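# Place the red bottle inside the upright gift bag

## Task

Get the red bottle inside the gift bag with the bag still upright, and finish with neither gripper touching the bottle, the packet or the bag.

## Robot and tools

Robot: two arms, left_arm and right_arm, each ending in a parallel gripper. Its fingers point along the gripper's +z axis and close along its y axis. end_effector_position marks the spot between the finger pads, just under 1 cm behind the tips.

Frames: the scene frame has its origin at table-top height, halfway between the nominal arm bases, with +z up, +x reaching out over the table and left_arm on the +y side. These names do not match image left and right. Measured bases in scene coordinates: left_arm (-0.017, +0.343, +0.020) m, quat_wxyz (1,0,0,0); right_arm (-0.055, -0.369, +0.049) m, quat_wxyz (1,0,0,-0.015). Each arm reports its hand pose, velocities and targets in its own base frame, and its offsets run along its own base axes. Rotations pivot on that arm's Hand target position. Fixed cameras and the table use the scene frame. Reported poses may be off by a few centimetres, more when the arm reaches far.

execute_actions(actions, cameras): actions is a list of actions. Each action is a table of up to 15 rows, one row per 1/30 s step, and a short table repeats its final row until step 15. Every row has 14 numbers, all in [-1, 1], covering both arms even when only one moves: left dx, dy, dz, rx, ry, rz, opening, then the same seven for right. The six pose numbers are an offset, not a pose, measured from that arm's Hand target as it was when the action began. Every row refers back to that same start, not to the row before it. The next action starts from the updated Hand target, so sending an offset twice moves twice as far. Scale: 1.0 equals 0.6 m or 180 degrees. rx, ry, rz form a single rotation vector. A translation longer than 1.0 is cut back along its direction. Sending six zeros asks nothing new of that arm, but its opening must still be given. Opening is absolute: +1 fully open (about 87 mm between pads), +0.5 about 59-75 mm, 0 about 31-49 mm, -0.5 about 8-21 mm, -1 closed. A 0 opening is itself a command, so resend the current value to keep a gripper unchanged. Images come back only when actions is empty or cameras names some; ["all"] gives every camera, [] none.

move(target, speed, blend, opening_speed, blocking, cameras): target is a single 14-number row laid out as above, or a list of up to 15 rows. Each row is an offset from the Hand targets at the move's start, not from the previous row. The gripper follows a straight path, turning the shorter way. speed is the top path speed in m/s, from 0.002 to 2.9 (default 0.25); turning is capped at twice that figure in rad/s. It can be one number or one per target. blend, in metres, rounds corners at intermediate targets; 0 halts at each one. opening_speed (0.2 or more, scale units per second) ramps the fingers gradually. The whole move is capped at 10 s. blocking=false returns after about 0.5 s while the move continues. Paths do not avoid obstacles or the other arm, and grippers lag and overshoot more at high speed or near full stretch. Do not route a path close to an arm's own base, since the elbow may whip around. The result includes a move: line with the ending (done, off_target, moving, held, fault) and limits such as paced (pose clipped) or held (steps withheld). Being done or off_target says nothing about contact.

wait(seconds 0-3600): lets the scene run without sending anything new. A running move keeps going. stop(): brakes a running move; braking needs some room. zoom_image(camera, region): camera is cam_head_left or cam_head_right; region [x0, y0, x1, y1] in pixels of that camera's newest image, at most 504 by 504. finished_scene(scene): ends the scene and cannot be undone.

Reading results: Hand target is the last commanded pose after clipping, and the next offsets count from it. Grippers often settle short of it. Waiting does not close that gap, so send the remaining distance as an offset. Orientation commands are clipped to within 40 degrees of the measured orientation. Friction and weight can leave the hand low, short or tilted, and small moves may go sideways. Check position and tilt after every motion. grip_measured shows the finger position on the command scale; Joint positions give it as 0 (closed) to 1 (open). To hold a part, command roughly 0.04 below the grip_measured reading at first contact (up to 0.11 near either end of the range). Tool commands lists each gripper's current command. Joint velocities reading within noise means the arm is still. Torques follow joint order; the first three wrap at ±28 N m. Joint ranges (rad): waist -2.618..3.054, shoulder 0..3.142, elbow 0..3.142 (straight at 2.901), wrist pitch ±1.571, wrist yaw ±1.571, wrist roll ±2.094. A MOTOR HOT line appears at 75 °C. At 90 °C a fault folds that arm and it stays idle; at 100 °C it collapses. Loads, full stretch and pushing against things all add heat.

Cameras: cam_head_left and cam_head_right, both 504x504 pinhole with fx about 405, mounted together on a rigid bar near scene (-0.333, -0.02, 0.909) and (-0.333, -0.20, 0.914), looking down over the table. Their calibration may be off by a couple of degrees and millimetres.

Avoid: hitting the table, fixtures or the camera stand hard; dropping the bottle or releasing it while it still moves; knocking the bag over; letting anything leave the table; arms or grippers pressing against each other, including closing a gripper on the other arm's fingers; contact with or strain on the wrist-camera cables, which counts as touching; fast or hard pushes. If an arm is pressing against something, command its target back past the gripper. Loose objects may occasionally get nudged by outside pushes.

Each tool is called after ">>>" by a JSON object that holds its "method" and its "body", one argument or row to a line.

## Session

>>> {"method": "execute_actions", "body": {
  "actions": []
}}

Scene clock: 0.00 s.
left_arm: end_effector_position=(+0.2963, -0.1713, +0.1569) grip_measured=+1.000 end_effector_quat_wxyz=(+0.476, +0.096, +0.857, -0.172) | right_arm: end_effector_position=(+0.2199, +0.0413, +0.1136) grip_measured=+1.000 end_effector_quat_wxyz=(+0.310, -0.033, +0.938, +0.150)
Joint positions: left_arm=[-0.519 1.072 0.707 -0.146 -0.052 -0.265 1] | right_arm=[-0.084 0.913 0.712 -0.75 -0.356 -0.039 1]
Joint velocities: within noise
Joint torques (N m): no reading
Motor temperatures (°C): left_arm=[33 31 36 30 28 29 29] | right_arm=[27 31 36 31 32 29 27]
Heat: left arm: 36 °C; right arm: 36 °C.
Hand target: left_arm +0.3009, -0.1702, +0.1689; +0.491, +0.093, +0.849, -0.173 | right_arm +0.2270, +0.0428, +0.1249; +0.331, -0.042, +0.930, +0.150
Tool commands: left_gripper/opening=+1.0 right_gripper/opening=+1.0

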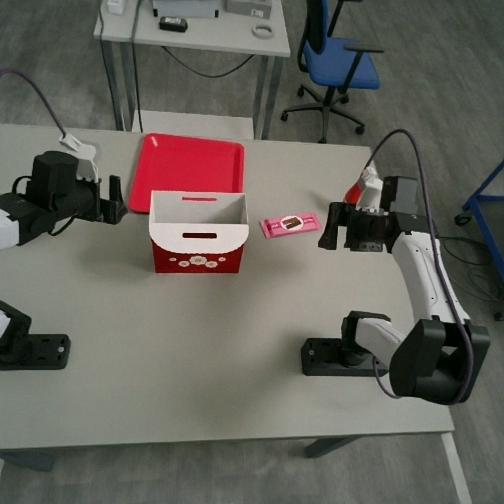

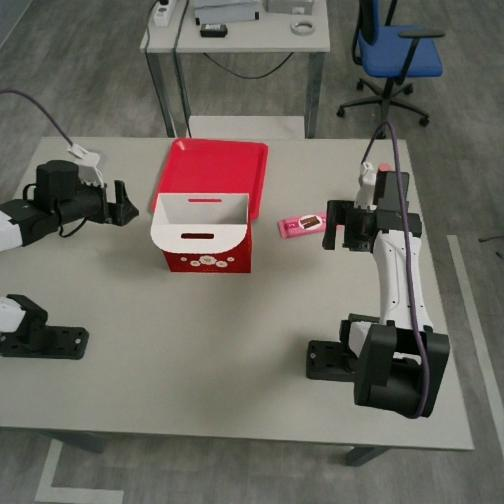

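>>> {"method": "zoom_image", "body": {
  "camera": "cam_head_left",
  "region": [290, 130, 440, 280]
}}

>>> {"method": "zoom_image", "body": {
  "camera": "cam_head_right",
  "region": [310, 130, 430, 250]
}}

>>> {"method": "zoom_image", "body": {
  "camera": "cam_head_right",
  "region": [130, 130, 330, 330]
}}

Scaled by 3.360.

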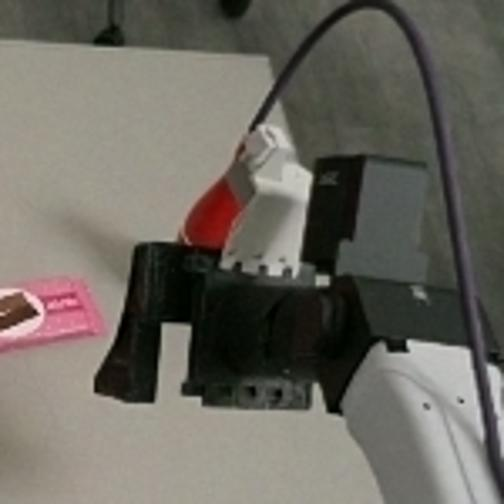

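Scaled by 4.200.

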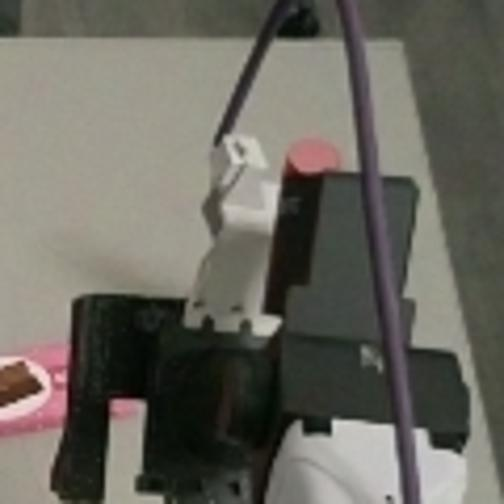

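Scaled by 2.520.

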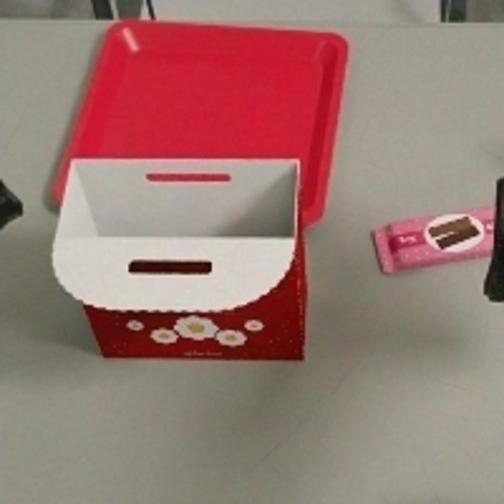

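>>> {"method": "move", "body": {
  "target": [0,0.25,0.05,0,0,0,1,-0.07,0.2,0.08,0,0,0,1],
  "cameras": ["all"]
}}

Scene clock: 13.00 s.
left_arm: end_effector_position=(+0.3002, -0.0216, +0.1855) grip_measured=+1.000 end_effector_quat_wxyz=(+0.483, +0.080, +0.854, -0.175) | right_arm: end_effector_position=(+0.1827, +0.1635, +0.1596) grip_measured=+1.000 end_effector_quat_wxyz=(+0.320, -0.049, +0.934, +0.152)
Joint positions: left_arm=[0.246 0.989 0.796 -0.413 0.594 0.116 1] | right_arm=[0.761 0.924 0.878 -0.818 0.174 0.592 1]
Joint torques (N m): left_arm=[0.2 -1.31 9.07 1.56 0.45 0.1] | right_arm=[0.62 -0.69 8.35 1.32 0.36 0.12]
Heat: left arm: 39 °C; right arm: 38 °C.
Hand target: left_arm +0.3009, -0.0202, +0.1989; +0.491, +0.093, +0.849, -0.173 | right_arm +0.1850, +0.1628, +0.1729; +0.331, -0.042, +0.930, +0.150
Off the commanded pose: left_arm 0.013 m, 2 deg | right_arm 0.013 m, 2 deg.
move: off_target (left_arm, right_arm)

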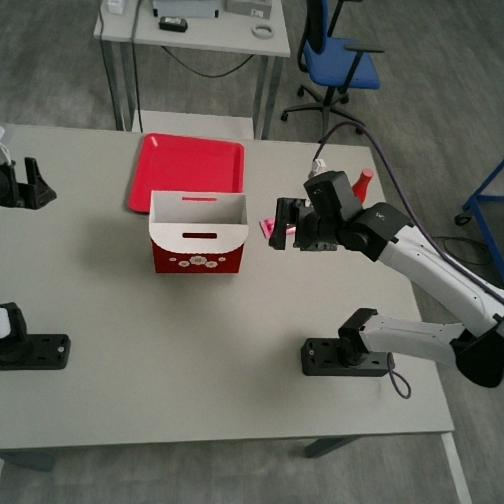

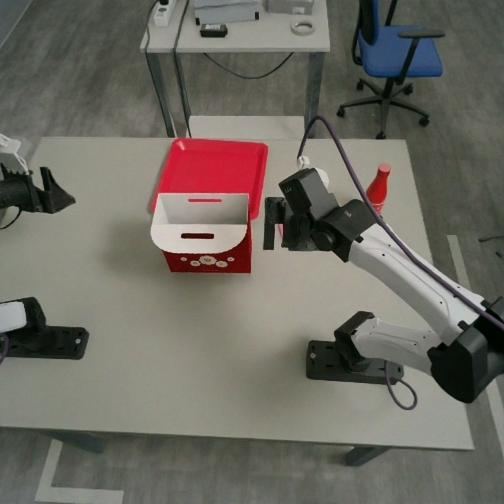

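>>> {"method": "zoom_image", "body": {
  "camera": "cam_head_left",
  "region": [310, 140, 430, 260]
}}

>>> {"method": "zoom_image", "body": {
  "camera": "cam_head_right",
  "region": [310, 140, 430, 260]
}}

Scaled by 4.200.

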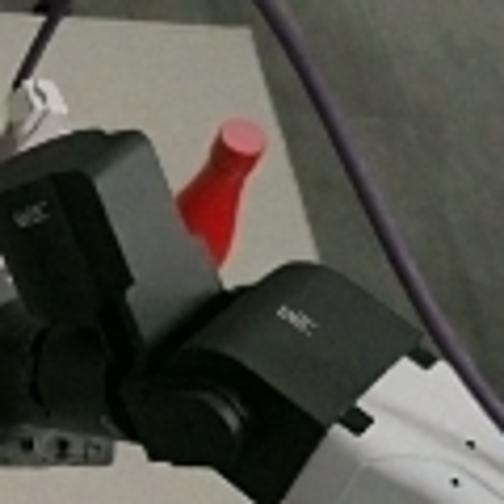

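Scaled by 4.200.

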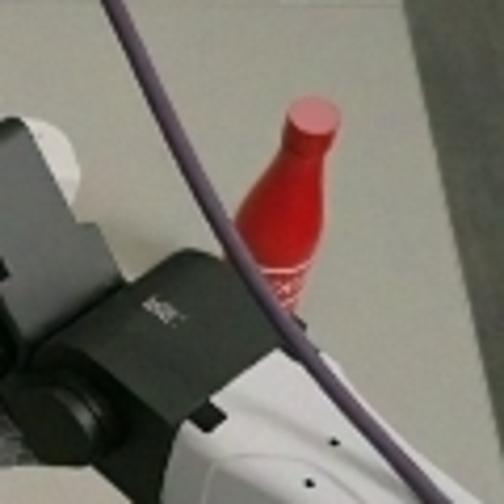

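>>> {"method": "zoom_image", "body": {
  "camera": "cam_head_left",
  "region": [120, 130, 270, 280]
}}

>>> {"method": "zoom_image", "body": {
  "camera": "cam_head_right",
  "region": [130, 130, 280, 280]
}}

Scaled by 3.360.

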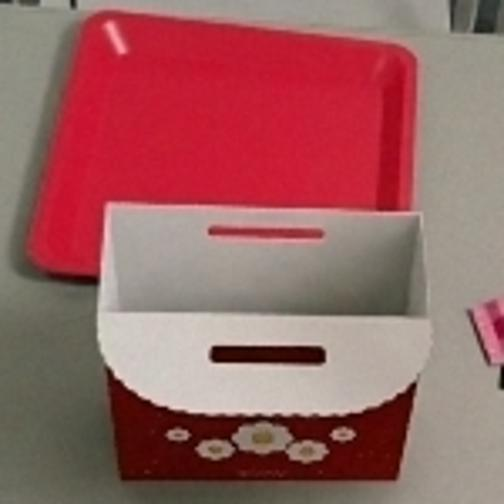

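Scaled by 3.360.

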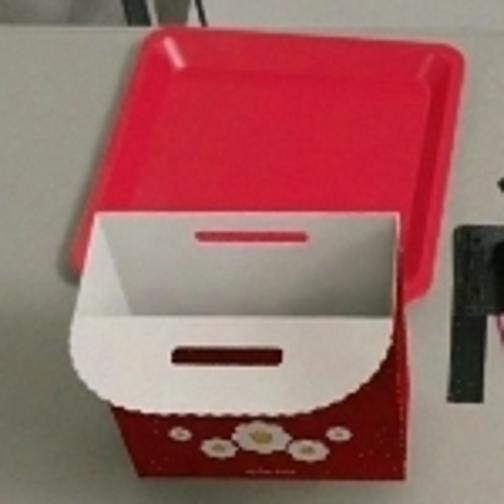

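>>> {"method": "move", "body": {
  "target": [0,0,0,0,0,0,1,0.332,-0.371,0.1,-0.0825,0.0267,-0.082,1],
  "cameras": ["all"],
  "speed": 0.3
}}

>>> {"method": "zoom_image", "body": {
  "camera": "cam_head_right",
  "region": [310, 100, 450, 240]
}}

>>> {"method": "zoom_image", "body": {
  "camera": "cam_head_left",
  "region": [300, 100, 440, 240]
}}

Scene clock: 113.63 s.
left_arm: end_effector_position=(+0.3000, -0.0217, +0.1853) grip_measured=+1.000 end_effector_quat_wxyz=(+0.482, +0.080, +0.854, -0.175) | right_arm: end_effector_position=(+0.3834, -0.0639, +0.2214) grip_measured=+1.000 end_effector_quat_wxyz=(+0.293, +0.047, +0.955, -0.020)
Joint positions: left_arm=[0.246 0.989 0.796 -0.415 0.594 0.116 1] | right_arm=[-0.172 1.654 1.714 -1.034 -0.03 -0.063 1]
Joint torques (N m): left_arm=[0.23 -1.25 9.06 1.56 0.45 0.08] | right_arm=[-0.28 -6.35 8.1 1.21 -0.04 -0.05]
Motor temperatures (°C): left_arm=[33 30 50 34 29 29 29] | right_arm=[27 30 50 34 31 29 27]
Heat: left arm: 50 °C; right arm: 50 °C.
Hand target: left_arm +0.3009, -0.0202, +0.1989; +0.491, +0.093, +0.849, -0.173 | right_arm +0.3842, -0.0598, +0.2329; +0.301, +0.041, +0.953, -0.013
Off the commanded pose: left_arm 0.014 m, 2 deg | right_arm 0.012 m, 1 deg.
move: off_target (right_arm)

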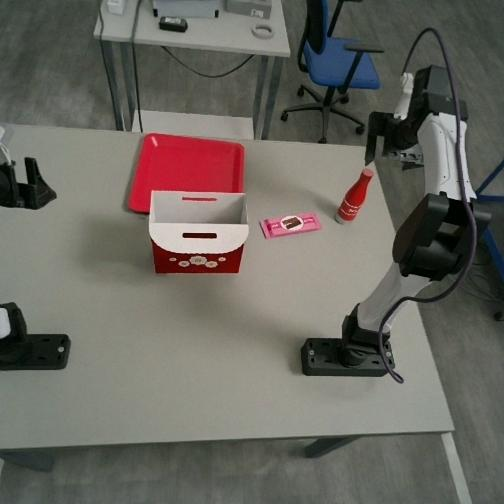

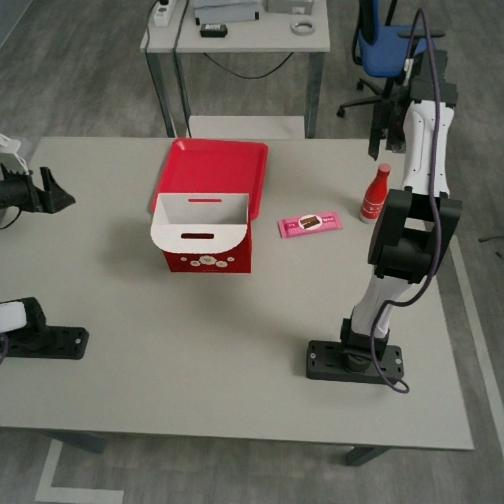

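Scaled by 3.600.

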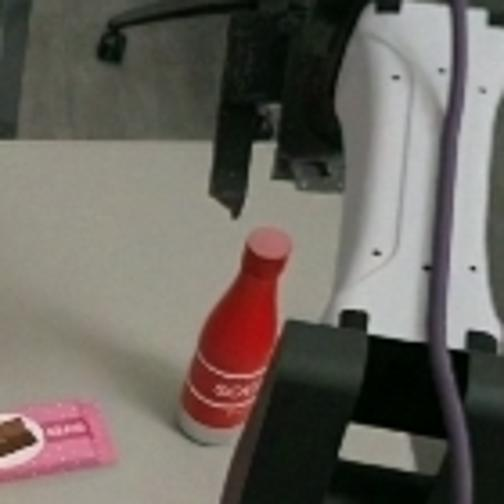

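Scaled by 3.600.

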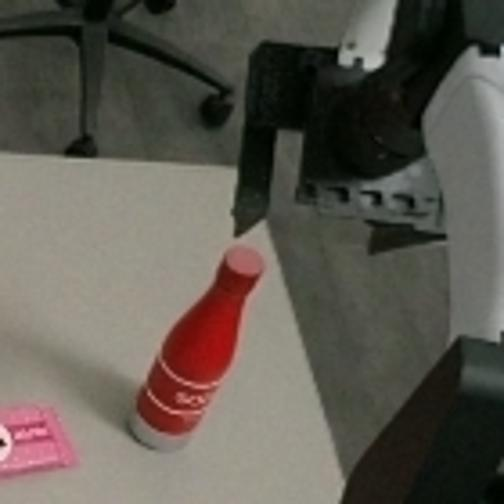

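>>> {"method": "move", "body": {
  "target": [0,0,0,0,0,0,1,0.105,0.003,-0.163,0,0,0,1],
  "cameras": ["all"],
  "speed": 0.15
}}

>>> {"method": "zoom_image", "body": {
  "camera": "cam_head_right",
  "region": [310, 100, 450, 240]
}}

>>> {"method": "zoom_image", "body": {
  "camera": "cam_head_left",
  "region": [300, 100, 440, 240]
}}

Scene clock: 141.57 s.
left_arm: end_effector_position=(+0.3000, -0.0217, +0.1853) grip_measured=+1.000 end_effector_quat_wxyz=(+0.482, +0.080, +0.854, -0.175) | right_arm: end_effector_position=(+0.4320, -0.0612, +0.1270) grip_measured=+1.000 end_effector_quat_wxyz=(+0.269, +0.039, +0.962, -0.013)
Joint positions: left_arm=[0.246 0.989 0.796 -0.415 0.594 0.116 1] | right_arm=[-0.147 1.841 1.578 -0.763 -0.03 -0.057 1]
Joint torques (N m): left_arm=[0.24 -1.28 9.06 1.55 0.46 0.09] | right_arm=[0.62 -8.54 4.98 2.11 0.14 0.12]
Heat: left arm: 51 °C; right arm: 50 °C.
Hand target: left_arm +0.3009, -0.0202, +0.1989; +0.491, +0.093, +0.849, -0.173 | right_arm +0.4472, -0.0580, +0.1351; +0.301, +0.041, +0.953, -0.013
Off the commanded pose: left_arm 0.014 m, 2 deg | right_arm 0.017 m, 4 deg.
move: off_target (right_arm)

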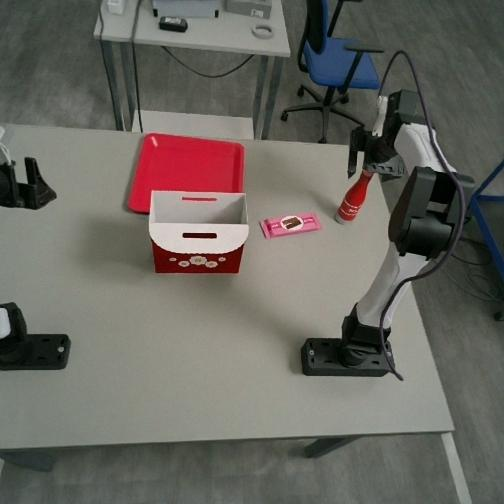

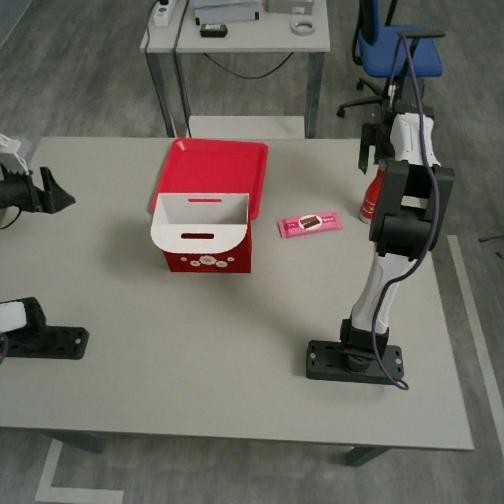

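Scaled by 3.600.

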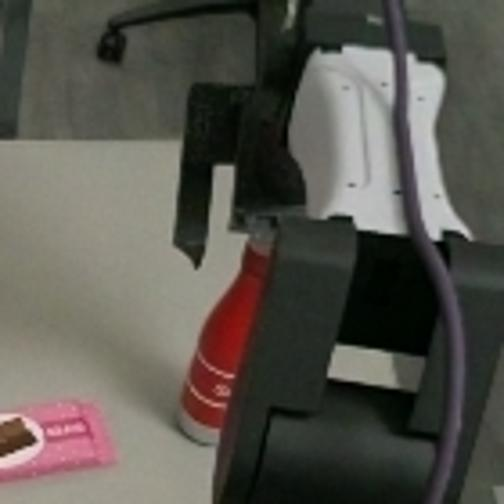

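Scaled by 3.600.

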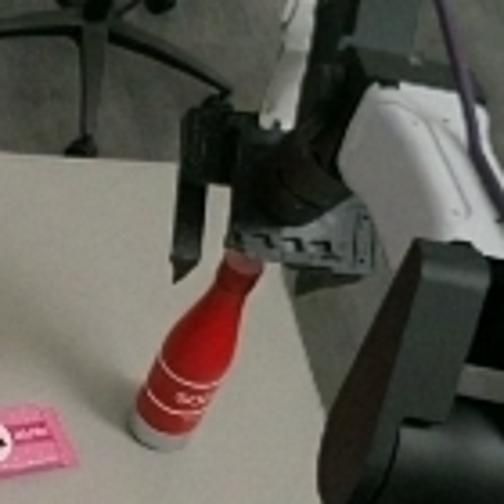

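>>> {"method": "move", "body": {
  "target": [0,0,0,0,0,0,1,0.027,-0.003,-0.008,0,-0.02,0,1],
  "speed": 0.1
}}

Scene clock: 149.97 s.
left_arm: end_effector_position=(+0.3000, -0.0217, +0.1853) grip_measured=+1.000 end_effector_quat_wxyz=(+0.482, +0.080, +0.854, -0.175) | right_arm: end_effector_position=(+0.4486, -0.0642, +0.1238) grip_measured=+1.000 end_effector_quat_wxyz=(+0.300, +0.041, +0.953, -0.016)
Joint positions: left_arm=[0.246 0.989 0.796 -0.415 0.594 0.116 1] | right_arm=[-0.149 1.849 1.548 -0.66 -0.03 -0.054 1]
Joint torques (N m): left_arm=[0.16 -1.22 9.07 1.56 0.46 0.09] | right_arm=[0.39 -8.32 4.68 2.24 0.06 0.12]
Motor temperatures (°C): left_arm=[32 30 52 34 29 29 29] | right_arm=[27 35 48 34 31 29 27]
Heat: left arm: 52 °C; right arm: 48 °C.
Hand target: left_arm +0.3009, -0.0202, +0.1989; +0.491, +0.093, +0.849, -0.173 | right_arm +0.4634, -0.0598, +0.1303; +0.330, +0.041, +0.943, -0.012
Off the commanded pose: left_arm 0.014 m, 2 deg | right_arm 0.017 m, 4 deg.
move: off_target (right_arm)

>>> {"method": "move", "body": {
  "target": [0,0,0,0,0,0,1,0,0,0,0,0,0,-0.6],
  "opening_speed": 1.0,
  "cameras": ["all"]
}}

>>> {"method": "zoom_image", "body": {
  "camera": "cam_head_left",
  "region": [300, 100, 440, 240]
}}

Scene clock: 156.70 s.
left_arm: end_effector_position=(+0.3000, -0.0217, +0.1853) grip_measured=+1.000 end_effector_quat_wxyz=(+0.482, +0.080, +0.854, -0.175) | right_arm: end_effector_position=(+0.4494, -0.0613, +0.1240) grip_measured=-0.291 end_effector_quat_wxyz=(+0.301, +0.041, +0.953, -0.015)
Joint positions: left_arm=[0.246 0.989 0.796 -0.415 0.594 0.116 1] | right_arm=[-0.143 1.849 1.548 -0.658 -0.03 -0.048 0.354]
Joint torques (N m): left_arm=[0.21 -1.24 9.1 1.56 0.45 0.08] | right_arm=[0.31 -8.38 4.68 2.24 0.07 0.15]
Heat: left arm: 52 °C; right arm: 47 °C.
Hand target: left_arm +0.3009, -0.0202, +0.1989; +0.491, +0.093, +0.849, -0.173 | right_arm +0.4634, -0.0598, +0.1303; +0.330, +0.041, +0.943, -0.012
Off the commanded pose: left_arm 0.014 m, 2 deg | right_arm 0.015 m, 4 deg.
move: done

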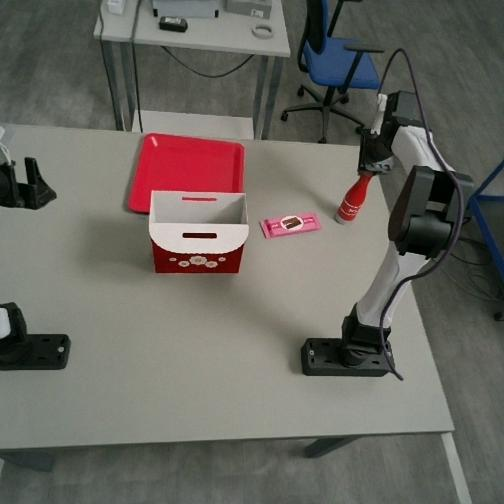

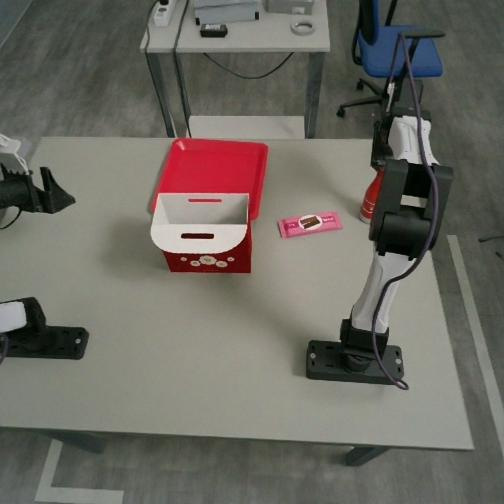

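Scaled by 3.600.

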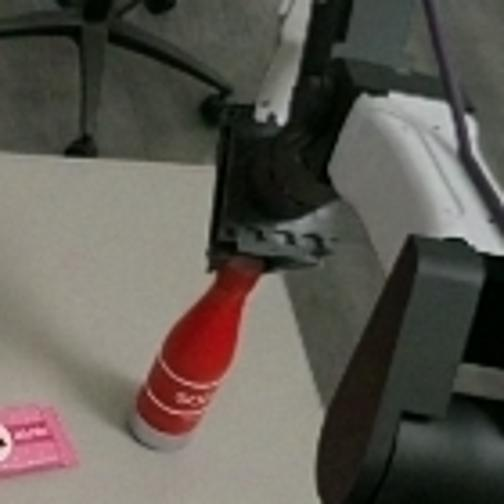

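>>> {"method": "move", "body": {
  "target": [0,0,0,0,0,0,1,-0.06,0,0.425,0,0,0,-0.6],
  "cameras": ["all"],
  "speed": 0.2
}}

>>> {"method": "zoom_image", "body": {
  "camera": "cam_head_left",
  "region": [280, 60, 480, 260]
}}

Scene clock: 169.17 s.
left_arm: end_effector_position=(+0.3000, -0.0217, +0.1853) grip_measured=+1.000 end_effector_quat_wxyz=(+0.482, +0.080, +0.854, -0.175) | right_arm: end_effector_position=(+0.4300, -0.0633, +0.3683) grip_measured=-0.294 end_effector_quat_wxyz=(+0.415, +0.040, +0.909, -0.029)
Joint positions: left_arm=[0.246 0.989 0.796 -0.415 0.594 0.116 1] | right_arm=[-0.153 2.05 2.832 -1.496 -0.03 -0.051 0.353]
Joint torques (N m): left_arm=[0.23 -1.24 9.07 1.54 0.44 0.08] | right_arm=[-0.58 -8.57 5.57 1.88 0.01 0.08]
Heat: left arm: 52 °C; right arm: 45 °C.
Hand target: left_arm +0.3009, -0.0202, +0.1989; +0.491, +0.093, +0.849, -0.173 | right_arm +0.4274, -0.0598, +0.3853; +0.330, +0.041, +0.943, -0.012
Off the commanded pose: left_arm 0.014 m, 2 deg | right_arm 0.018 m, 11 deg.
elbow stopped short (right arm): the move would have taken joint 3 (elbow) straighter than the controller allows.
move: off_target (right_arm)

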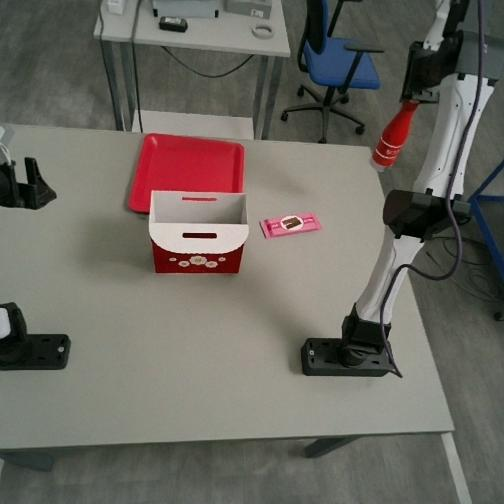

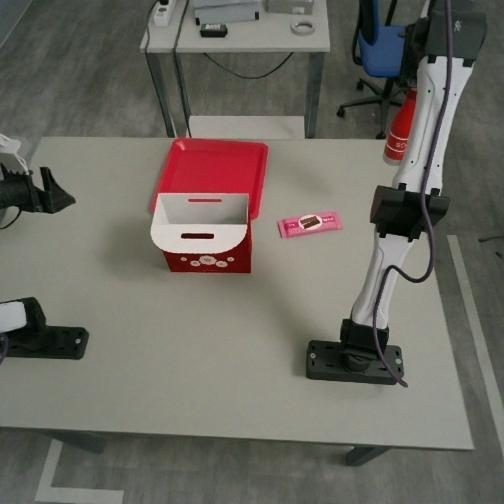

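Scaled by 2.520.

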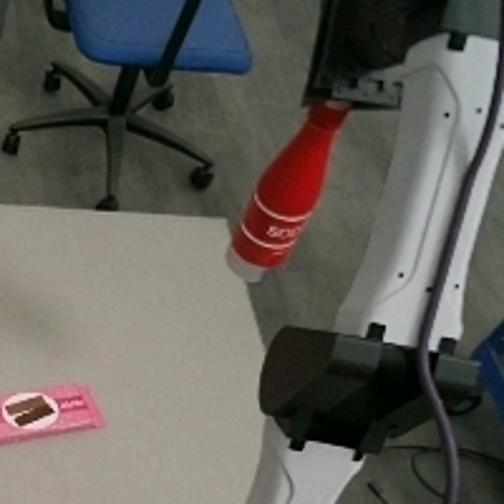

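>>> {"method": "move", "body": {
  "target": [
    [0,0,0,0,0,0,1,-0.046,0.366,-0.014,0,0,0.167,-0.6],
    [0,0,0,0,0,0,1,-0.239,0.701,-0.014,0,0,0.333,-0.6]
  ],
  "blend": [0.05,0],
  "cameras": ["all"],
  "speed": 0.2
}}

>>> {"method": "zoom_image", "body": {
  "camera": "cam_head_left",
  "region": [120, 100, 320, 300]
}}

>>> {"method": "zoom_image", "body": {
  "camera": "cam_head_right",
  "region": [120, 100, 320, 300]
}}

Scene clock: 200.30 s.
left_arm: end_effector_position=(+0.3000, -0.0217, +0.1853) grip_measured=+1.000 end_effector_quat_wxyz=(+0.482, +0.080, +0.854, -0.175) | right_arm: end_effector_position=(+0.2727, +0.3432, +0.3435) grip_measured=-0.294 end_effector_quat_wxyz=(+0.337, -0.425, +0.822, +0.172)
Joint positions: left_arm=[0.246 0.989 0.796 -0.415 0.594 0.116 1] | right_arm=[0.887 2.096 2.832 -1.533 -0.043 -0.049 0.353]
Joint torques (N m): left_arm=[0.21 -1.24 9.09 1.56 0.45 0.09] | right_arm=[-0.39 -9.06 5.6 2.93 0.02 0.06]
Heat: left arm: 53 °C; right arm: 44 °C.
Hand target: left_arm +0.3009, -0.0202, +0.1989; +0.491, +0.093, +0.849, -0.173 | right_arm +0.2840, +0.3608, +0.3769; +0.292, -0.435, +0.838, +0.155
Off the commanded pose: left_arm 0.014 m, 2 deg | right_arm 0.039 m, 6 deg.
elbow stopped short (right arm): the move would have taken joint 3 (elbow) straighter than the controller allows.
move: off_target (right_arm)

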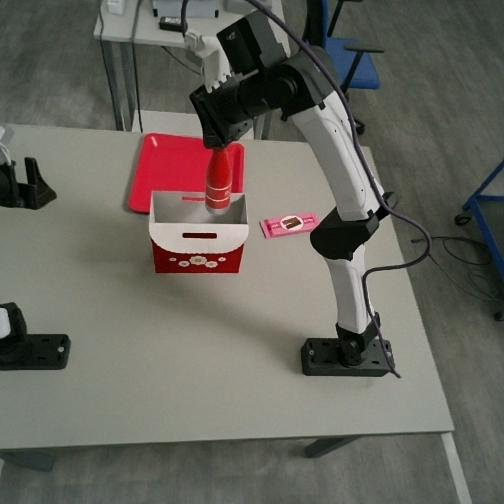

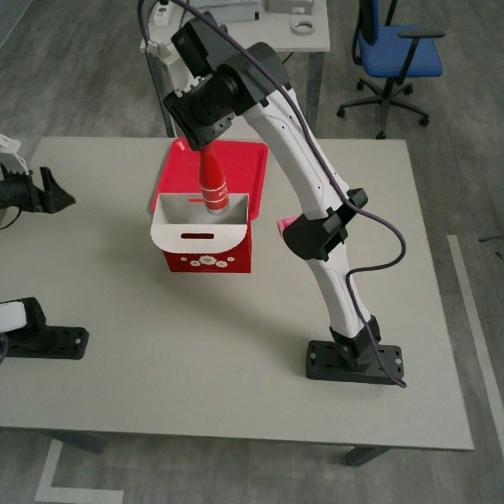

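Scaled by 2.520.

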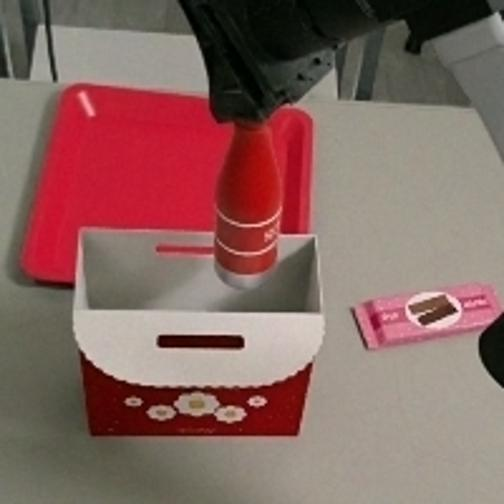

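Scaled by 2.520.

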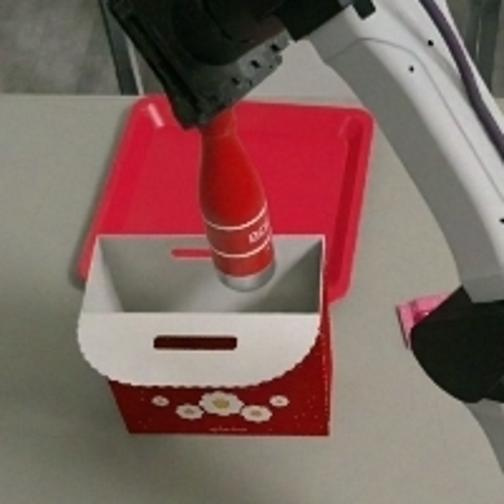

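>>> {"method": "move", "body": {
  "target": [0,0,0,0,0,0,1,0.02,-0.015,-0.353,0,0,0,-0.6],
  "cameras": ["all"],
  "speed": 0.15
}}

>>> {"method": "zoom_image", "body": {
  "camera": "cam_head_left",
  "region": [120, 100, 320, 300]
}}

>>> {"method": "zoom_image", "body": {
  "camera": "cam_head_right",
  "region": [120, 100, 320, 300]
}}

Scene clock: 236.63 s.
left_arm: end_effector_position=(+0.3000, -0.0217, +0.1853) grip_measured=+1.000 end_effector_quat_wxyz=(+0.482, +0.080, +0.854, -0.175) | right_arm: end_effector_position=(+0.2825, +0.3354, +0.1282) grip_measured=-0.294 end_effector_quat_wxyz=(+0.225, -0.438, +0.862, +0.119)
Joint positions: left_arm=[0.246 0.989 0.796 -0.415 0.594 0.116 1] | right_arm=[0.858 1.88 1.644 -0.823 -0.049 -0.069 0.353]
Joint torques (N m): left_arm=[0.2 -1.24 9.11 1.56 0.45 0.08] | right_arm=[-0.47 -14.23 5.26 2.34 -0.05 -0.06]
Motor temperatures (°C): left_arm=[32 29 54 35 29 29 29] | right_arm=[27 40 43 45 31 29 28]
Heat: left arm: 54 °C; right arm: 45 °C.
Hand target: left_arm +0.3009, -0.0202, +0.1989; +0.491, +0.093, +0.849, -0.173 | right_arm +0.2960, +0.3518, +0.1651; +0.292, -0.435, +0.838, +0.155
Off the commanded pose: left_arm 0.014 m, 2 deg | right_arm 0.043 m, 9 deg.
move: off_target (right_arm)

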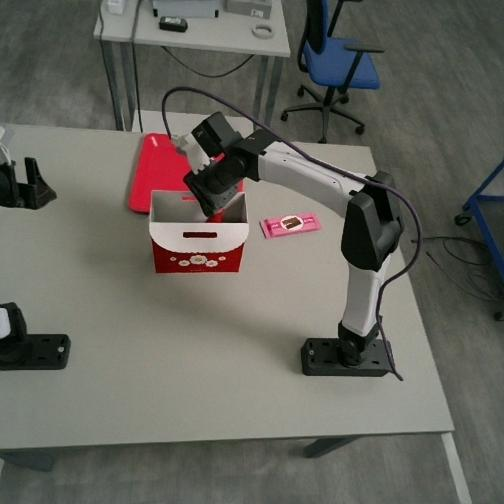

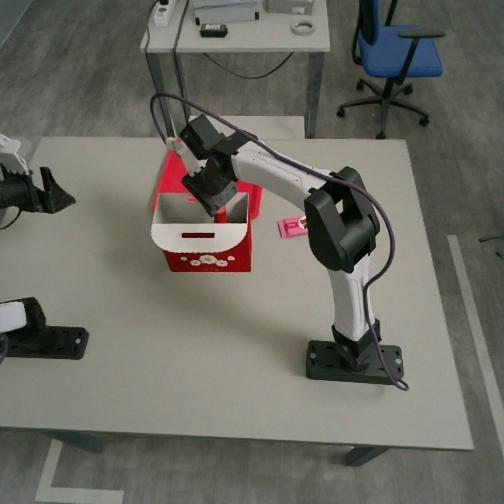

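Scaled by 2.520.

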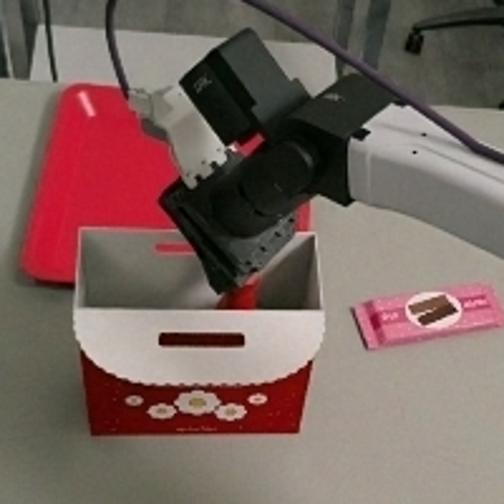

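Scaled by 2.520.

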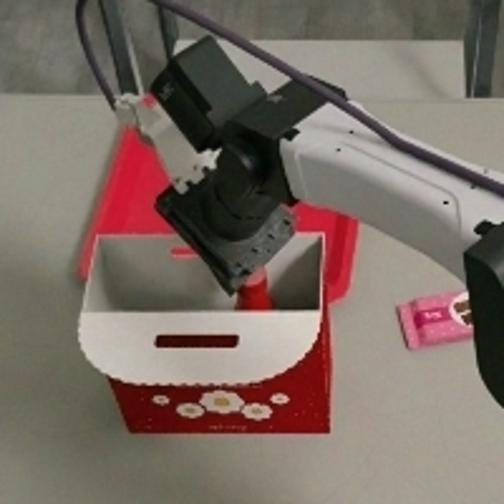

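>>> {"method": "move", "body": {
  "target": [0,0,0,0,0,0,1,0,0,0,0,0,0,0.1],
  "opening_speed": 0.5,
  "cameras": ["all"]
}}

>>> {"method": "zoom_image", "body": {
  "camera": "cam_head_right",
  "region": [120, 100, 320, 300]
}}

Scene clock: 250.33 s.
left_arm: end_effector_position=(+0.3000, -0.0217, +0.1853) grip_measured=+1.000 end_effector_quat_wxyz=(+0.482, +0.080, +0.854, -0.175) | right_arm: end_effector_position=(+0.2820, +0.3426, +0.1362) grip_measured=+0.100 end_effector_quat_wxyz=(+0.238, -0.445, +0.853, +0.132)
Joint positions: left_arm=[0.246 0.989 0.796 -0.415 0.594 0.116 1] | right_arm=[0.864 1.866 1.644 -0.8 -0.065 -0.079 0.55]
Joint torques (N m): left_arm=[0.25 -1.26 9.09 1.56 0.47 0.09] | right_arm=[-0.54 -12.75 5.31 2.22 -0.03 -0.06]
Motor temperatures (°C): left_arm=[32 29 54 35 29 29 29] | right_arm=[27 45 43 44 31 29 28]
Heat: left arm: 54 °C; right arm: 45 °C.
Hand target: left_arm +0.3009, -0.0202, +0.1989; +0.491, +0.093, +0.849, -0.173 | right_arm +0.2960, +0.3518, +0.1651; +0.292, -0.435, +0.838, +0.155
Off the commanded pose: left_arm 0.014 m, 2 deg | right_arm 0.033 m, 7 deg.
move: done

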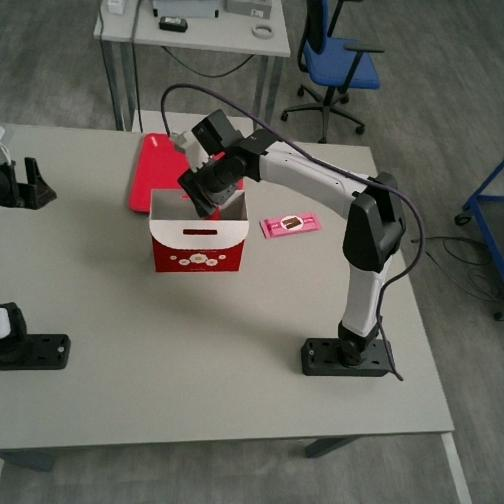

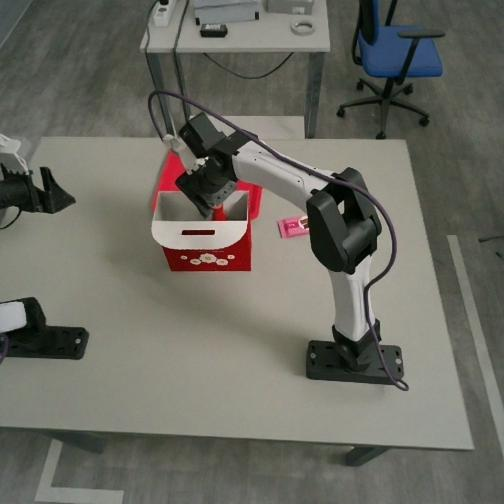

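Scaled by 2.520.

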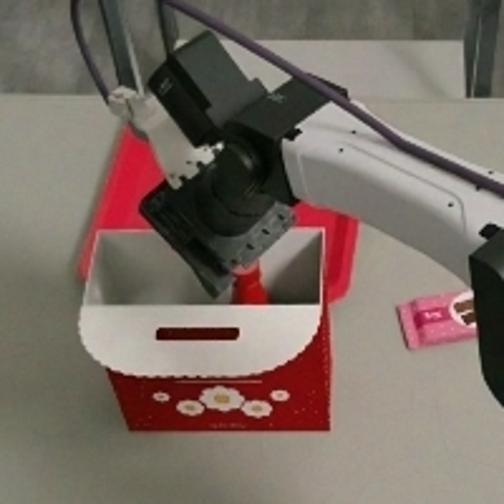

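>>> {"method": "move", "body": {
  "target": [
    [0,0,0,0,0,0,1,0,0,0,0,0,0,-0.08],
    [0,0,0,0,0,0,1,0.012,0,0.08,0,0,0,-0.08],
    [0,0,0,0,0,0,1,0.012,0,0.28,0,0,0,-0.08]
  ],
  "speed": 0.12,
  "blend": [0,0.01,0],
  "cameras": ["all"]
}}

>>> {"method": "zoom_image", "body": {
  "camera": "cam_head_right",
  "region": [120, 100, 320, 300]
}}

>>> {"method": "zoom_image", "body": {
  "camera": "cam_head_left",
  "region": [120, 100, 320, 300]
}}

Scene clock: 260.13 s.
left_arm: end_effector_position=(+0.3000, -0.0217, +0.1853) grip_measured=+1.000 end_effector_quat_wxyz=(+0.482, +0.080, +0.854, -0.175) | right_arm: end_effector_position=(+0.3102, +0.3541, +0.3262) grip_measured=-0.080 end_effector_quat_wxyz=(+0.347, -0.421, +0.821, +0.167)
Joint positions: left_arm=[0.246 0.989 0.796 -0.415 0.594 0.116 1] | right_arm=[0.836 2.165 2.834 -1.45 -0.062 -0.086 0.46]
Joint torques (N m): left_arm=[0.23 -1.32 9.05 1.56 0.46 0.09] | right_arm=[-0.5 -8.85 5.81 1.43 -0.05 -0.01]
Heat: left arm: 54 °C; right arm: 45 °C.
Hand target: left_arm +0.3009, -0.0202, +0.1989; +0.491, +0.093, +0.849, -0.173 | right_arm +0.3032, +0.3518, +0.3331; +0.292, -0.435, +0.838, +0.155
Off the commanded pose: left_arm 0.014 m, 2 deg | right_arm 0.010 m, 7 deg.
elbow stopped short (right arm): the move would have taken joint 3 (elbow) straighter than the controller allows.
move: off_target (right_arm)

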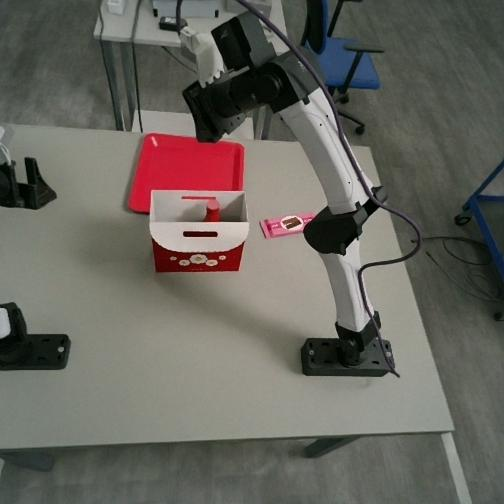

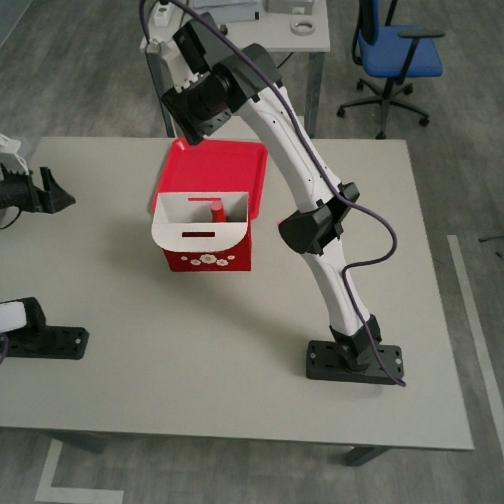

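Scaled by 2.520.

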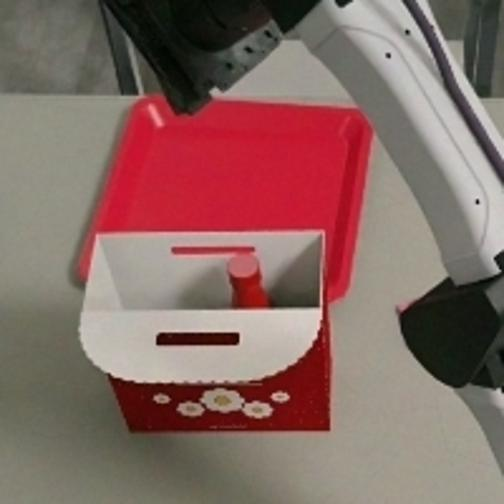

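Scaled by 2.520.

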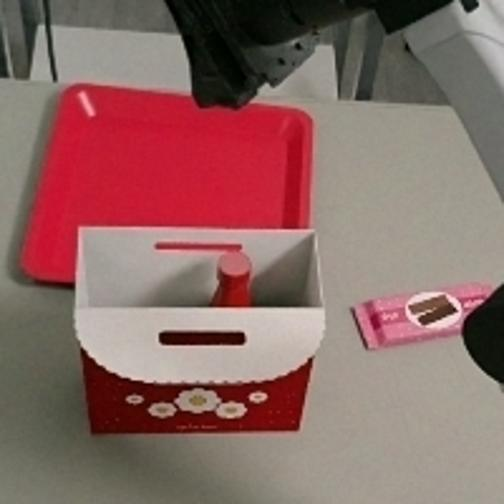

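Bottle upright in the bag, hands clear.

>>> {"method": "finished_scene", "body": {
  "scene": 2
}}

The scene is finished: the task was done.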